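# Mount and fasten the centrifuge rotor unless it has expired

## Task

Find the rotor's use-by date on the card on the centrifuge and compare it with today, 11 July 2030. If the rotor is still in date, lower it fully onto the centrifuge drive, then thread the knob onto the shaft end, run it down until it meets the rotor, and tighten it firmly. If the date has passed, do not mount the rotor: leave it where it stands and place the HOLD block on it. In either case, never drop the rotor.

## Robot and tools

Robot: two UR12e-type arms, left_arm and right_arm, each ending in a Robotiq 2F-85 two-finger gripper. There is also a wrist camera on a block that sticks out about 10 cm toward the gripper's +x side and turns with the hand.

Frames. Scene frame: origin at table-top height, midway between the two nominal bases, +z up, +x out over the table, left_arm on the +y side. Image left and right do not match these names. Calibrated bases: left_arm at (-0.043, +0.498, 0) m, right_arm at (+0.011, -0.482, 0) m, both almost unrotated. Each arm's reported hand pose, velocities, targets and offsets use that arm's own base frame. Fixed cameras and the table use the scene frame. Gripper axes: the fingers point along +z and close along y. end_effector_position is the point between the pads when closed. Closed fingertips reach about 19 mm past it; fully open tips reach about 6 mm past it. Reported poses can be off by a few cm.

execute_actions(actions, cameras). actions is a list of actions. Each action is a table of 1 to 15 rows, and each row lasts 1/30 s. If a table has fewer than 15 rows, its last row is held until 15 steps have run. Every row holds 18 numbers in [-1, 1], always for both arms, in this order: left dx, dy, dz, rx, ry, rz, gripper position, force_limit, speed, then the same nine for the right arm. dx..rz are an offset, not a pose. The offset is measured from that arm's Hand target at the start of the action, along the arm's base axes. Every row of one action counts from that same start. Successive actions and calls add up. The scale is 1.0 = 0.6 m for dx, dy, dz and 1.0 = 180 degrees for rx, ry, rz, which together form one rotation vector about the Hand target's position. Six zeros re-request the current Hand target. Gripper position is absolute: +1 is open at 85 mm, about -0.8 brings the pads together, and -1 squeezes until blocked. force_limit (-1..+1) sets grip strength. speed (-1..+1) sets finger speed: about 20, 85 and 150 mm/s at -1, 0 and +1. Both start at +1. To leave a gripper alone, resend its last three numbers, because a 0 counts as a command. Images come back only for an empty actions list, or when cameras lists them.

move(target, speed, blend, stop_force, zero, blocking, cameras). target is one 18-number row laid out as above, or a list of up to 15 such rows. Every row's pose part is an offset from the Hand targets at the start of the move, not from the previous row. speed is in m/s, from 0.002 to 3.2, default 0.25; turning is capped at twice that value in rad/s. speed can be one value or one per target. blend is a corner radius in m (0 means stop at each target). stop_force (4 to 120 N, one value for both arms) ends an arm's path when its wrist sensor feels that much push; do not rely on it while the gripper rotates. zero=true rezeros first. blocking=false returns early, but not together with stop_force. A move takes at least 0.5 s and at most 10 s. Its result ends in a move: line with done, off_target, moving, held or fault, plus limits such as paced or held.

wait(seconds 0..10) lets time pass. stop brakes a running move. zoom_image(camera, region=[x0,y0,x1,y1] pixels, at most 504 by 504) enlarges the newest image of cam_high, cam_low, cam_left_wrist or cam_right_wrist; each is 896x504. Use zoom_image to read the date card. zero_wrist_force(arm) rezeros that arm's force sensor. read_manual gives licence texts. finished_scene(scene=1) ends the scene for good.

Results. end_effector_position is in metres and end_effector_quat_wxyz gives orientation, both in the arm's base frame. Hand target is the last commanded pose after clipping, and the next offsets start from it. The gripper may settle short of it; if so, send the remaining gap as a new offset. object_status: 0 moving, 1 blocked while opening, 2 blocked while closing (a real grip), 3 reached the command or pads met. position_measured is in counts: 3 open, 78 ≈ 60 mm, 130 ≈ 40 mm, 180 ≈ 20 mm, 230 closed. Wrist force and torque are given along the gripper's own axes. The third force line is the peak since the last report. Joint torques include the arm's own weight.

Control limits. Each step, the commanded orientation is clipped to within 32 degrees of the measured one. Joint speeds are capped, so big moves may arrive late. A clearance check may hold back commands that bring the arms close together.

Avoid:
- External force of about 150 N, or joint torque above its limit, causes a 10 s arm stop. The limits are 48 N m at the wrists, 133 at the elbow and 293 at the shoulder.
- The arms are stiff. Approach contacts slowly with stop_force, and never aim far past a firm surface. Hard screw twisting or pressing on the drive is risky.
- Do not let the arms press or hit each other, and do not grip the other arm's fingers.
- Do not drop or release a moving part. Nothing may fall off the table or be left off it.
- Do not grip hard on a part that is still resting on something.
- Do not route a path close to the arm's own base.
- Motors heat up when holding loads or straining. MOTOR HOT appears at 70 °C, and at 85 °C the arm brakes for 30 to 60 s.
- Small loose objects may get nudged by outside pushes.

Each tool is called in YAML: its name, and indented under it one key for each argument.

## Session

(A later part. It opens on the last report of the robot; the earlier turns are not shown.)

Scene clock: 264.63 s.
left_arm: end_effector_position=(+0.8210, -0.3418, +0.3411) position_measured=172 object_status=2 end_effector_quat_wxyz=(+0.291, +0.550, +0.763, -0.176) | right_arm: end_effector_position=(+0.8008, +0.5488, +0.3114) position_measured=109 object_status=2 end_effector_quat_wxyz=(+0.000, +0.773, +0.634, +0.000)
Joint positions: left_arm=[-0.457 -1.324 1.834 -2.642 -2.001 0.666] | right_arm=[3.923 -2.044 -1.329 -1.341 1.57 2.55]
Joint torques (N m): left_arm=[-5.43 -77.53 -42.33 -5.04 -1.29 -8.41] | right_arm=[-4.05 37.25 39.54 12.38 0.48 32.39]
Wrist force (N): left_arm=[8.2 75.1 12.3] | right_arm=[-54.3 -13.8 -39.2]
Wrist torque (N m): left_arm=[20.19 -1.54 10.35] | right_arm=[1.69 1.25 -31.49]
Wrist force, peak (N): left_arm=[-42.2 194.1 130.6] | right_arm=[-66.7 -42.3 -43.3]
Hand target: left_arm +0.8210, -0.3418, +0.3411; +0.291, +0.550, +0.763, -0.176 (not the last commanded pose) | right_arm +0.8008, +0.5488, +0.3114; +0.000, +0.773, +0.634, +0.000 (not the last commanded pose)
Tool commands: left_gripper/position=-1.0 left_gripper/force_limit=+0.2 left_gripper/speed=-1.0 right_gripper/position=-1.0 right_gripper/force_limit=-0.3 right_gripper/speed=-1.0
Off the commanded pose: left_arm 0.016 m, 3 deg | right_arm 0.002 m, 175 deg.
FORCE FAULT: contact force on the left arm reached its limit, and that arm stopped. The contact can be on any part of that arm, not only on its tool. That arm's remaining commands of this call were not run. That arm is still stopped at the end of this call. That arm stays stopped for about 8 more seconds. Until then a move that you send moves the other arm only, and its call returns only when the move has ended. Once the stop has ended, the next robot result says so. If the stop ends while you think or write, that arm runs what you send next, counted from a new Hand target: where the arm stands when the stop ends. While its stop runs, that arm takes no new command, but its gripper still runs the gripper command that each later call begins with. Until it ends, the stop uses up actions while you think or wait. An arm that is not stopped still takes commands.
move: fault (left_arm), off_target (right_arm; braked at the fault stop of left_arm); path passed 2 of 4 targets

move:
  target: [0,0,0,0,0,0,-1,0.2,-1,0,0,0,0,0,0.02,-1,-0.3,-1]
  speed: 0.1
  cameras: ["cam_right_wrist","cam_left_wrist","cam_low","cam_high"]

zoom_image:
  camera: "cam_right_wrist"
  region: [300, 100, 660, 450]

Scene clock: 266.20 s.
left_arm: end_effector_position=(+0.8204, -0.3420, +0.3412) position_measured=172 object_status=2 end_effector_quat_wxyz=(+0.290, +0.550, +0.763, -0.177) | right_arm: end_effector_position=(+0.8008, +0.5488, +0.3113) position_measured=109 object_status=2 end_effector_quat_wxyz=(+0.000, +0.753, +0.658, +0.000)
Joint positions: left_arm=[-0.457 -1.324 1.834 -2.642 -2.003 0.666] | right_arm=[3.923 -2.044 -1.329 -1.341 1.57 2.487]
Joint torques (N m): left_arm=[-4.71 -63.12 -48.74 -10.97 12.13 -8.25] | right_arm=[6.17 51.76 36.66 12.68 -1.14 8.08]
Wrist force (N): left_arm=[29.7 -30.7 -54.8] | right_arm=[-34.8 -6.1 -30.9]
Wrist torque (N m): left_arm=[17.44 -1.42 8.07] | right_arm=[2.15 1.30 -12.81]
Wrist force, peak (N): left_arm=[8.5 74.8 12.3] | right_arm=[-54.5 -13.1 -39.5]
Hand target: left_arm +0.8204, -0.3420, +0.3412; +0.290, +0.550, +0.763, -0.177 (not the last commanded pose) | right_arm +0.8008, +0.5488, +0.3114; +0.000, +0.753, +0.658, +0.000
Tool commands: left_gripper/position=-1.0 left_gripper/force_limit=+0.2 left_gripper/speed=-1.0 right_gripper/position=-1.0 right_gripper/force_limit=-0.3 right_gripper/speed=-1.0
Off the commanded pose: right_arm 0.000 m, 0 deg.
FORCE FAULT, CONTINUED: the left arm was still stopped when this call began, by the force fault that an earlier result reported. Since the last result the stop counts as 1 of the actions that you can send in this scene. That arm ran no command of this call. That arm is still stopped at the end of this call. That arm stays stopped for about 7 more seconds. If the stop ends while you think or write, that arm runs what you send next, counted from a new Hand target: where the arm stands when the stop ends. While its stop runs, that arm takes no new command, but its gripper still runs the gripper command that each later call begins with.
move: done (right_arm), not run (left_arm; its earlier fault stop)
camera_calibration:
cam_left_wrist: T_world_to_cam=[[0.947188, 0.315565, 0.0570468, -0.678631], [0.105728, -0.475254, 0.873473, -0.529381], [0.302749, -0.821311, -0.483519, -0.238969], [0, 0, 0, 1]] pos_world=[0.771109, -0.233707, 0.385568]
cam_right_wrist: T_world_to_cam=[[0.988257, -0.150496, 0.0264285, -0.714788], [-0.150204, -0.925088, 0.348785, 0.539751], [-0.0280421, -0.348659, -0.93683, 0.631648], [0, 0, 0, 1]] pos_world=[0.80518, 0.611975, 0.42238]

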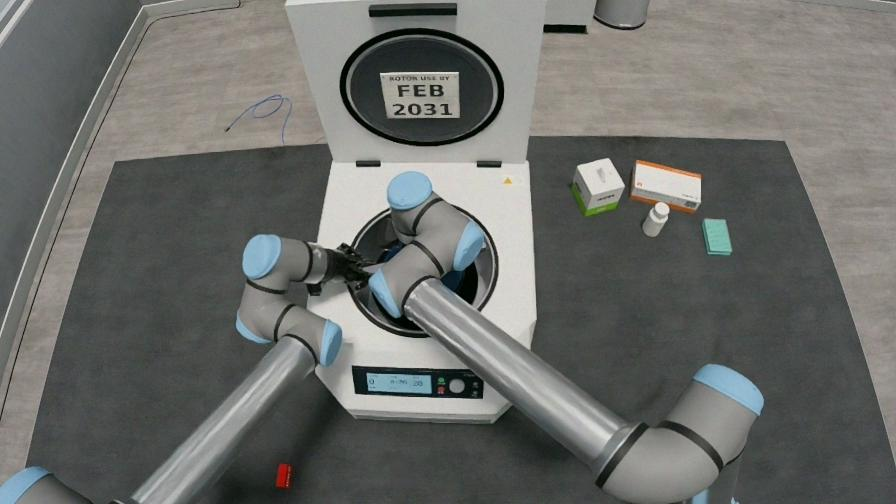

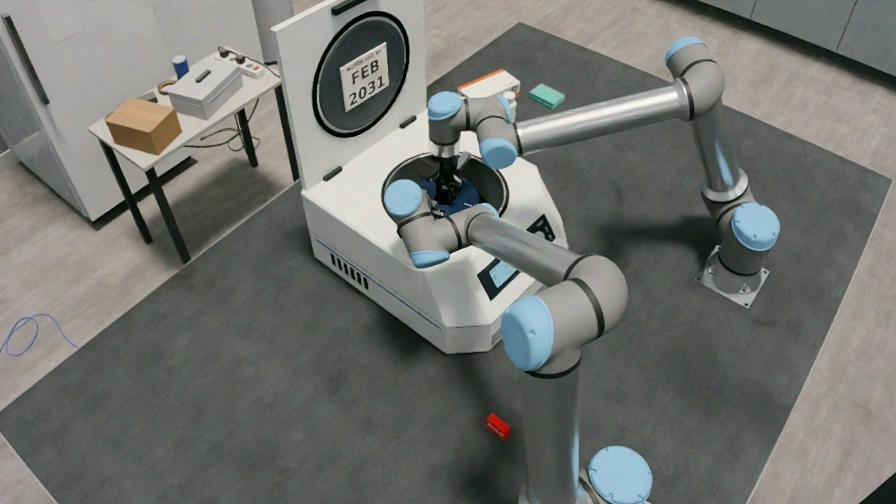

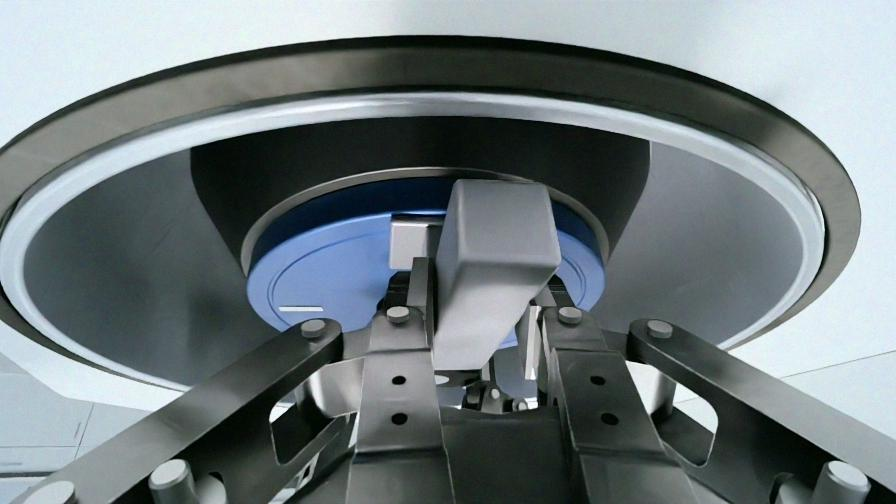

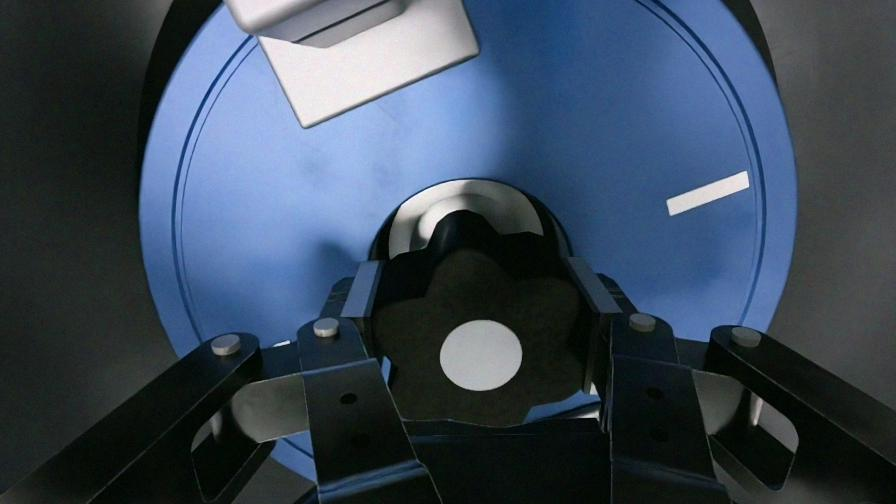

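Scaled by 1.400 from the camera's 896x504 image, which has a finer 1280x720 frame.

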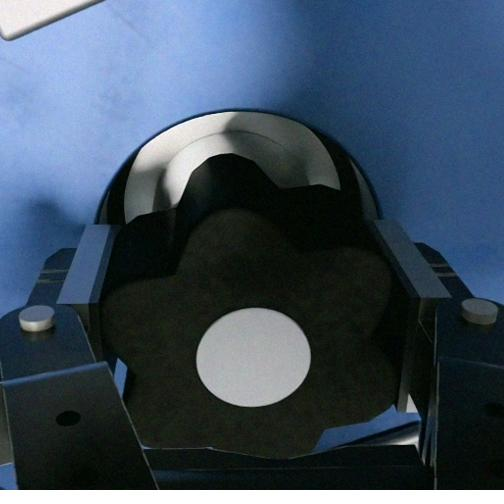

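move:
  target: [0,0,0,0,0,0,-1,0.2,-1,0,0,0,0,0,0.012,-1,-0.3,-1]
  speed: 0.1

Scene clock: 267.43 s.
left_arm: end_effector_position=(+0.8200, -0.3421, +0.3412) position_measured=172 object_status=2 end_effector_quat_wxyz=(+0.290, +0.550, +0.763, -0.177) | right_arm: end_effector_position=(+0.8008, +0.5488, +0.3114) position_measured=109 object_status=2 end_effector_quat_wxyz=(+0.000, +0.741, +0.672, +0.000)
Joint positions: left_arm=[-0.457 -1.324 1.834 -2.641 -2.004 0.666] | right_arm=[3.923 -2.044 -1.329 -1.341 1.57 2.449]
Joint torques (N m): left_arm=[-5.23 -43.38 -59.12 -14.89 19.82 -8.18] | right_arm=[11.08 67.7 36.01 10.6 -1.37 0.87]
Wrist force (N): left_arm=[36.5 -74.7 -78.5] | right_arm=[-27.2 -1.3 -26.7]
Wrist torque (N m): left_arm=[16.23 -1.33 7.02] | right_arm=[2.10 1.18 -5.23]
Wrist force, peak (N): left_arm=[36.3 -74.5 -78.7] | right_arm=[-35.2 -6.0 -31.3]
Hand target: left_arm +0.8199, -0.3421, +0.3412; +0.290, +0.550, +0.763, -0.177 | right_arm +0.8008, +0.5488, +0.3114; +0.000, +0.741, +0.672, +0.000
Tool commands: left_gripper/position=-1.0 left_gripper/force_limit=+0.2 left_gripper/speed=-1.0 right_gripper/position=-1.0 right_gripper/force_limit=-0.3 right_gripper/speed=-1.0
Off the commanded pose: right_arm 0.000 m, 0 deg.
FORCE FAULT, CONTINUED: the left arm was still stopped when this call began, by the force fault that an earlier result reported. That arm ran no command of this call. That arm is still stopped at the end of this call. That arm stays stopped for about 5 more seconds. If the stop ends while you think or write, that arm runs what you send next, counted from a new Hand target: where the arm stands when the stop ends. While its stop runs, that arm takes no new command, but its gripper still runs the gripper command that each later call begins with.
move: done (right_arm), not run (left_arm; its earlier fault stop)

move:
  target: [0,0,0,0,0,0,1,0.2,-1,0,0,0,0,0,0.006,-1,-0.3,-1]
  speed: 0.1

move:
  target: [0,0,0,0,0,0,1,0.2,-1,0,0,0,0,0,0,0.42,-0.3,-1]
  speed: 0.1
  cameras: ["cam_left_wrist","cam_right_wrist"]

Scene clock: 271.90 s.
left_arm: end_effector_position=(+0.8206, -0.3417, +0.3411) position_measured=3 object_status=0 end_effector_quat_wxyz=(+0.290, +0.550, +0.763, -0.176) | right_arm: end_effector_position=(+0.8008, +0.5488, +0.3114) position_measured=109 object_status=2 end_effector_quat_wxyz=(+0.000, +0.734, +0.679, +0.000)
Joint positions: left_arm=[-0.457 -1.324 1.834 -2.642 -2.002 0.665] | right_arm=[3.923 -2.044 -1.329 -1.341 1.57 2.43]
Joint torques (N m): left_arm=[-4.05 -51.48 -54.92 -7.88 1.73 -2.55] | right_arm=[9.18 68.73 35.1 7.1 -4.13 -4.41]
Wrist force (N): left_arm=[7.4 -4.5 -1.0] | right_arm=[-24.1 -16.7 -30.5]
Wrist torque (N m): left_arm=[-0.68 -1.01 -0.27] | right_arm=[1.42 1.01 0.35]
Wrist force, peak (N): left_arm=[36.2 -75.1 -78.8] | right_arm=[-28.8 -15.4 -31.5]
Hand target: left_arm +0.8206, -0.3417, +0.3411; +0.290, +0.550, +0.763, -0.176 (not the last commanded pose) | right_arm +0.8008, +0.5488, +0.3114; +0.000, +0.734, +0.679, +0.000
Tool commands: left_gripper/position=+1.0 left_gripper/force_limit=+0.2 left_gripper/speed=-1.0 right_gripper/position=-1.0 right_gripper/force_limit=-0.3 right_gripper/speed=-1.0
Off the commanded pose: right_arm 0.000 m, 0 deg.
FORCE FAULT, CONTINUED: the left arm was still stopped when this call began, by the force fault that an earlier result reported. Since the last result the stop counts as 2 of the actions that you can send in this scene. That arm ran no command of this call; its gripper ran only the gripper command that the call began with. That arm is still stopped at the end of this call. That arm stays stopped for about 1 more second. If the stop ends while you think or write, that arm runs what you send next, counted from a new Hand target: where the arm stands when the stop ends. While its stop runs, that arm takes no new command, but its gripper still runs the gripper command that each later call begins with.
move: done (right_arm), not run (left_arm; its earlier fault stop)

Scene clock: 272.80 s.
left_arm: end_effector_position=(+0.8206, -0.3417, +0.3411) position_measured=3 object_status=3 end_effector_quat_wxyz=(+0.290, +0.550, +0.763, -0.176) | right_arm: end_effector_position=(+0.8008, +0.5488, +0.3113) position_measured=76 object_status=0 end_effector_quat_wxyz=(+0.000, +0.734, +0.679, -0.001)
Joint positions: left_arm=[-0.457 -1.324 1.834 -2.642 -2.002 0.665] | right_arm=[3.923 -2.044 -1.329 -1.341 1.57 2.43]
Joint torques (N m): left_arm=[-4.21 -52.45 -54.61 -8.02 1.89 -2.44] | right_arm=[5.06 105.45 60.63 7.23 -4.2 -3.26]
Wrist force (N): left_arm=[7.4 -4.3 -1.3] | right_arm=[0.1 -0.1 2.0]
Wrist torque (N m): left_arm=[-0.65 -1.00 -0.27] | right_arm=[-0.18 -0.25 0.34]
Wrist force, peak (N): left_arm=[8.1 -4.4 -0.9] | right_arm=[-24.5 -16.5 -30.3]
Hand target: left_arm +0.8206, -0.3417, +0.3411; +0.290, +0.550, +0.763, -0.176 | right_arm +0.8008, +0.5488, +0.3114; +0.000, +0.734, +0.679, +0.000
Tool commands: left_gripper/position=+1.0 left_gripper/force_limit=+0.2 left_gripper/speed=-1.0 right_gripper/position=+0.42 right_gripper/force_limit=-0.3 right_gripper/speed=-1.0
Off the commanded pose: right_arm 0.000 m, 0 deg.
FORCE FAULT, CONTINUED: the left arm was still stopped when this call began, by the force fault that an earlier result reported. That arm ran no command of this call. That arm is still stopped at the end of this call. That arm stays stopped for about 1 more second. If the stop ends while you think or write, that arm runs what you send next, counted from a new Hand target: where the arm stands when the stop ends. While its stop runs, that arm takes no new command, but its gripper still runs the gripper command that each later call begins with.
move: done (right_arm), not run (left_arm; its earlier fault stop)
camera_calibration:
cam_left_wrist: T_world_to_cam=[[0.946769, 0.316723, 0.0575815, -0.678224], [0.106018, -0.475669, 0.873212, -0.529579], [0.303956, -0.820625, -0.483927, -0.239338], [0, 0, 0, 1]] pos_world=[0.771015, -0.233502, 0.385666]
cam_right_wrist: T_world_to_cam=[[0.995199, -0.0942224, 0.0264858, -0.751243], [-0.0975315, -0.932085, 0.348862, 0.501416], [-0.00818349, -0.34977, -0.9368, 0.616255], [0, 0, 0, 1]] pos_world=[0.801584, 0.612126, 0.42228]
Images, in order (width x height): cam_left_wrist 896x504, cam_right_wrist 896x504.

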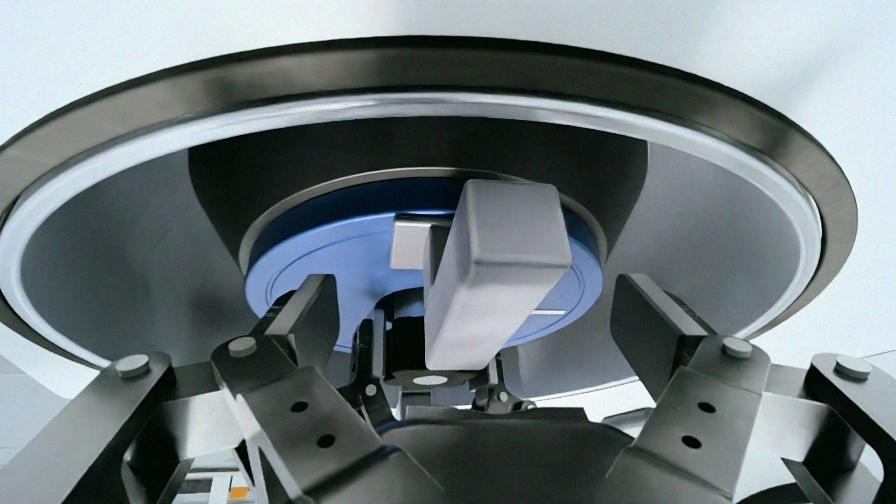

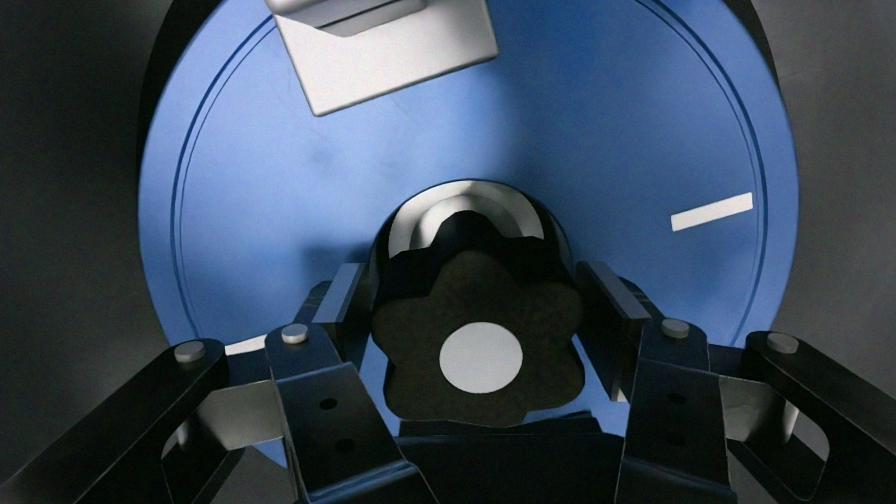

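move:
  target: [-0.058,0.15,0.19,0,0,0,1,0.2,-1,0,0,0.25,0,0,0,0.42,-0.3,-1]
  speed: 0.15
  cameras: ["cam_left_wrist","cam_right_wrist","cam_high","cam_low"]

zoom_image:
  camera: "cam_left_wrist"
  region: [300, 80, 620, 330]

zoom_image:
  camera: "cam_right_wrist"
  region: [330, 80, 600, 300]

zoom_image:
  camera: "cam_low"
  region: [390, 140, 500, 240]

Scene clock: 274.83 s.
left_arm: end_effector_position=(+0.7858, -0.2518, +0.4551) position_measured=3 object_status=3 end_effector_quat_wxyz=(+0.290, +0.550, +0.763, -0.176) | right_arm: end_effector_position=(+0.8008, +0.5488, +0.4613) position_measured=76 object_status=3 end_effector_quat_wxyz=(+0.000, +0.734, +0.679, +0.000)
Joint positions: left_arm=[-0.362 -1.487 1.803 -2.408 -2.05 0.756] | right_arm=[3.923 -2.016 -1.105 -1.592 1.57 2.43]
Joint torques (N m): left_arm=[19.09 -80.69 -57.76 -2.47 -4.17 1.87] | right_arm=[7.1 82.16 60.33 1.34 -0.34 1]
Wrist force (N): left_arm=[6.9 -4.0 -0.9] | right_arm=[0.1 0.5 1.8]
Wrist torque (N m): left_arm=[-0.60 -0.94 -0.56] | right_arm=[-0.10 -0.23 0.34]
Wrist force, peak (N): left_arm=[7.8 -4.8 -0.8] | right_arm=[0.0 -0.1 3.5]
Hand target: left_arm +0.7858, -0.2517, +0.4551; +0.290, +0.550, +0.763, -0.176 | right_arm +0.8008, +0.5488, +0.4614; +0.000, +0.734, +0.679, +0.000
Off the commanded pose: left_arm 0.000 m, 0 deg | right_arm 0.000 m, 0 deg.
FORCE FAULT, CONTINUED: the left arm's stop, for the force fault that an earlier result reported, is over. The stop ended before this call began, so that arm ran this call's commands, counted from a new Hand target: where the arm stood when the stop ended.
move: done
camera_calibration:
cam_left_wrist: T_world_to_cam=[[0.946769, 0.316723, 0.0575815, -0.680309], [0.106018, -0.475669, 0.873212, -0.582586], [0.303956, -0.820625, -0.483927, -0.0998671], [0, 0, 0, 1]] pos_world=[0.736215, -0.143602, 0.499566]
cam_right_wrist: T_world_to_cam=[[0.9952, -0.0941869, 0.0265788, -0.755292], [-0.0975309, -0.932089, 0.348852, 0.449094], [-0.00808352, -0.34977, -0.936801, 0.756696], [0, 0, 0, 1]] pos_world=[0.801584, 0.612126, 0.57228]

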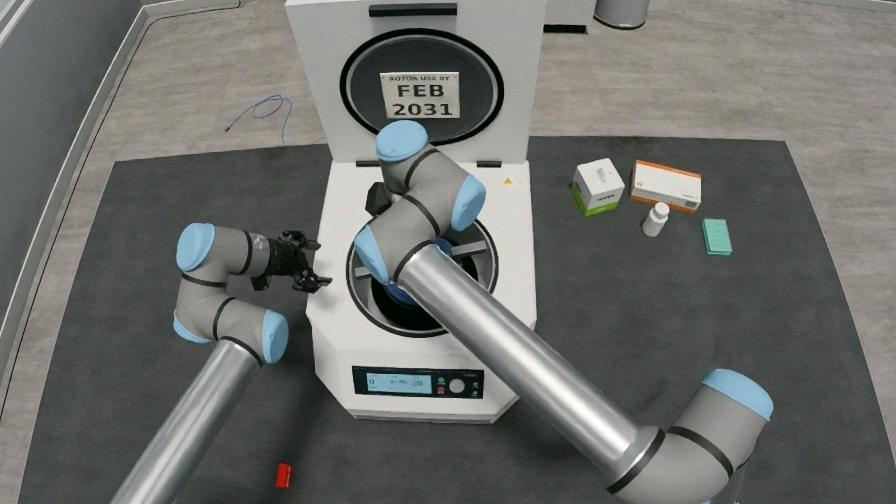

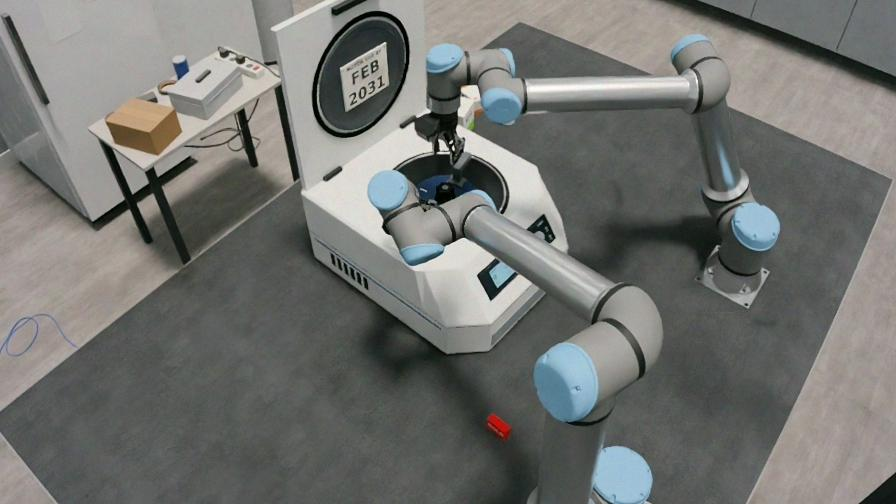

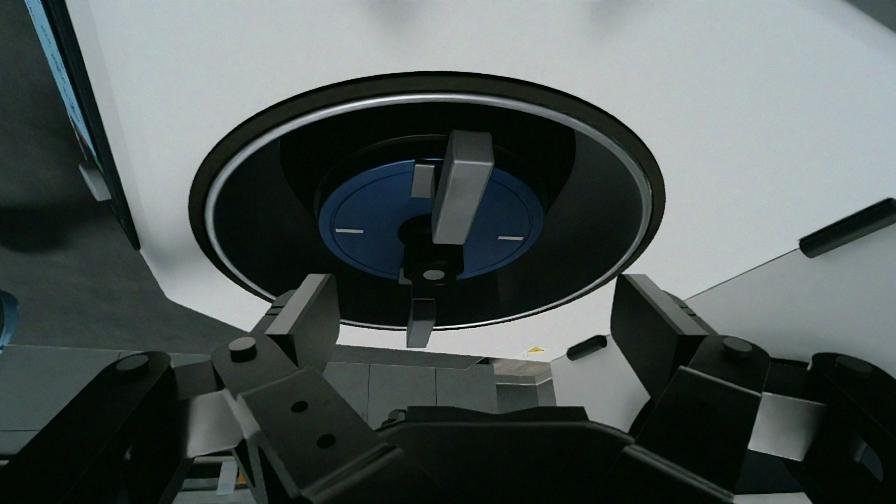

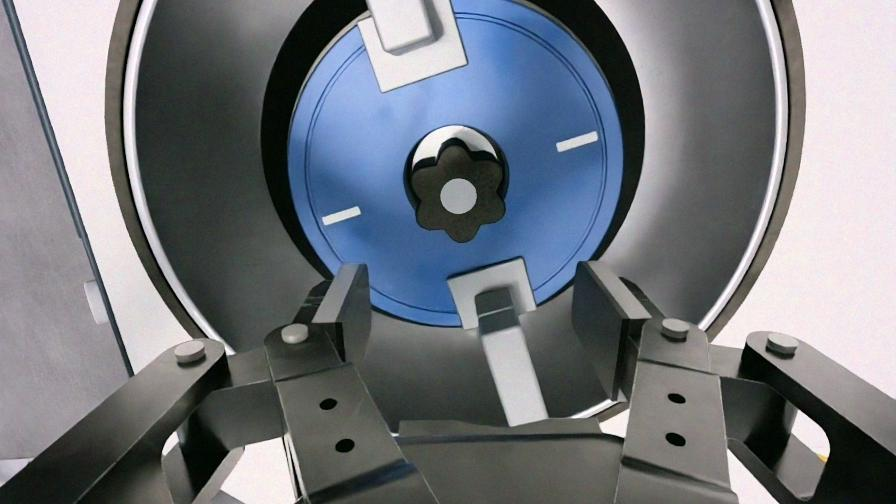

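Scaled by 1.575 from the camera's 896x504 image, which has a finer 1280x720 frame.

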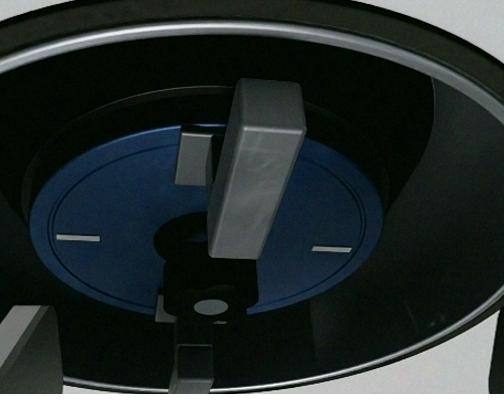

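Scaled by 1.867 from the camera's 896x504 image, which has a finer 1280x720 frame.

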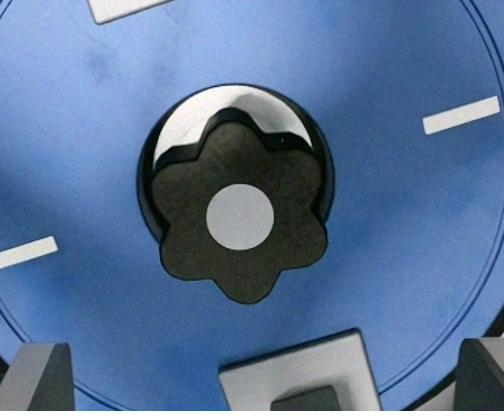

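Scaled by 4.582 from the camera's 896x504 image, which has a finer 1280x720 frame.

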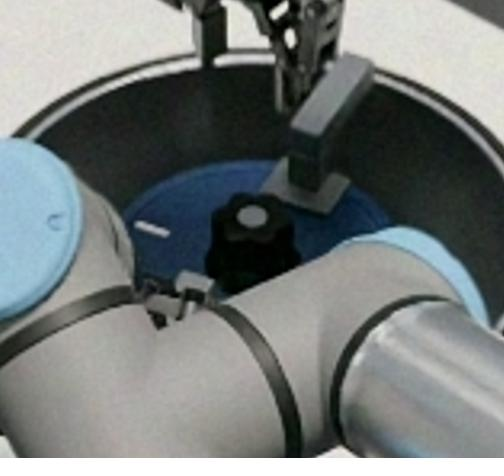

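move:
  target: [-0.05,0.2,0.1,0,0,0,1,0.2,-1,-0.173,0,-0.12,-0.1371,-0.1268,0.5117,0.42,-0.3,-1]
  speed: 0.3
  cameras: ["cam_right_wrist"]

zoom_image:
  camera: "cam_right_wrist"
  region: [380, 170, 540, 290]

Scene clock: 282.07 s.
left_arm: end_effector_position=(+0.7558, -0.1317, +0.5151) position_measured=3 object_status=3 end_effector_quat_wxyz=(+0.290, +0.550, +0.763, -0.176) | right_arm: end_effector_position=(+0.6970, +0.5488, +0.3894) position_measured=76 object_status=3 end_effector_quat_wxyz=(+0.259, +0.000, +0.966, +0.000)
Joint positions: left_arm=[-0.205 -1.58 1.776 -2.209 -2.123 0.916] | right_arm=[4.147 -1.743 -1.727 -0.941 1.134 0.938]
Joint torques (N m): left_arm=[17.26 -71.25 -59.4 -2.11 -4.71 1.67] | right_arm=[13.83 80.74 46.41 9.08 0.33 -4.77]
Wrist force (N): left_arm=[7.1 -4.5 -1.1] | right_arm=[-0.5 0.9 1.7]
Wrist torque (N m): left_arm=[-0.68 -0.93 -0.58] | right_arm=[-0.07 -0.11 0.60]
Wrist force, peak (N): left_arm=[7.6 -4.7 -1.3] | right_arm=[-0.4 0.6 2.6]
Hand target: left_arm +0.7558, -0.1317, +0.5151; +0.290, +0.550, +0.763, -0.176 | right_arm +0.6970, +0.5488, +0.3894; +0.259, +0.000, +0.966, +0.000
Off the commanded pose: left_arm 0.000 m, 0 deg | right_arm 0.000 m, 0 deg.
move: done
camera_calibration:
cam_right_wrist: T_world_to_cam=[[0.000870596, 0.999518, 0.0310291, -0.558962], [0.636917, -0.0244756, 0.770544, -0.710161], [0.770932, 0.0190921, -0.636631, -0.173734], [0, 0, 0, 1]] pos_world=[0.586737, 0.544628, 0.45395]
Images, in order (width x height): cam_right_wrist 896x504.

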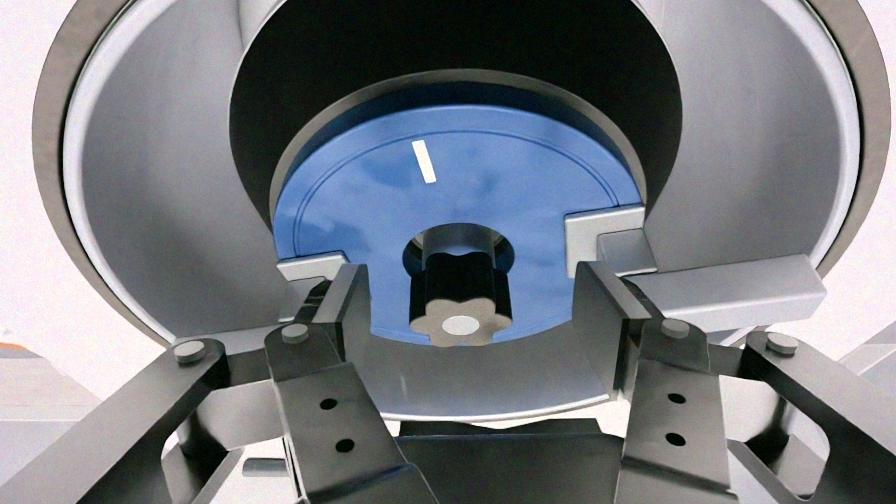

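Scaled by 3.150 from the camera's 896x504 image, which has a finer 1280x720 frame.

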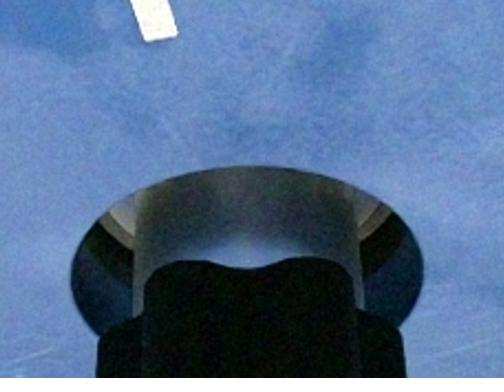

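finished_scene:

The scene is finished: the task was done.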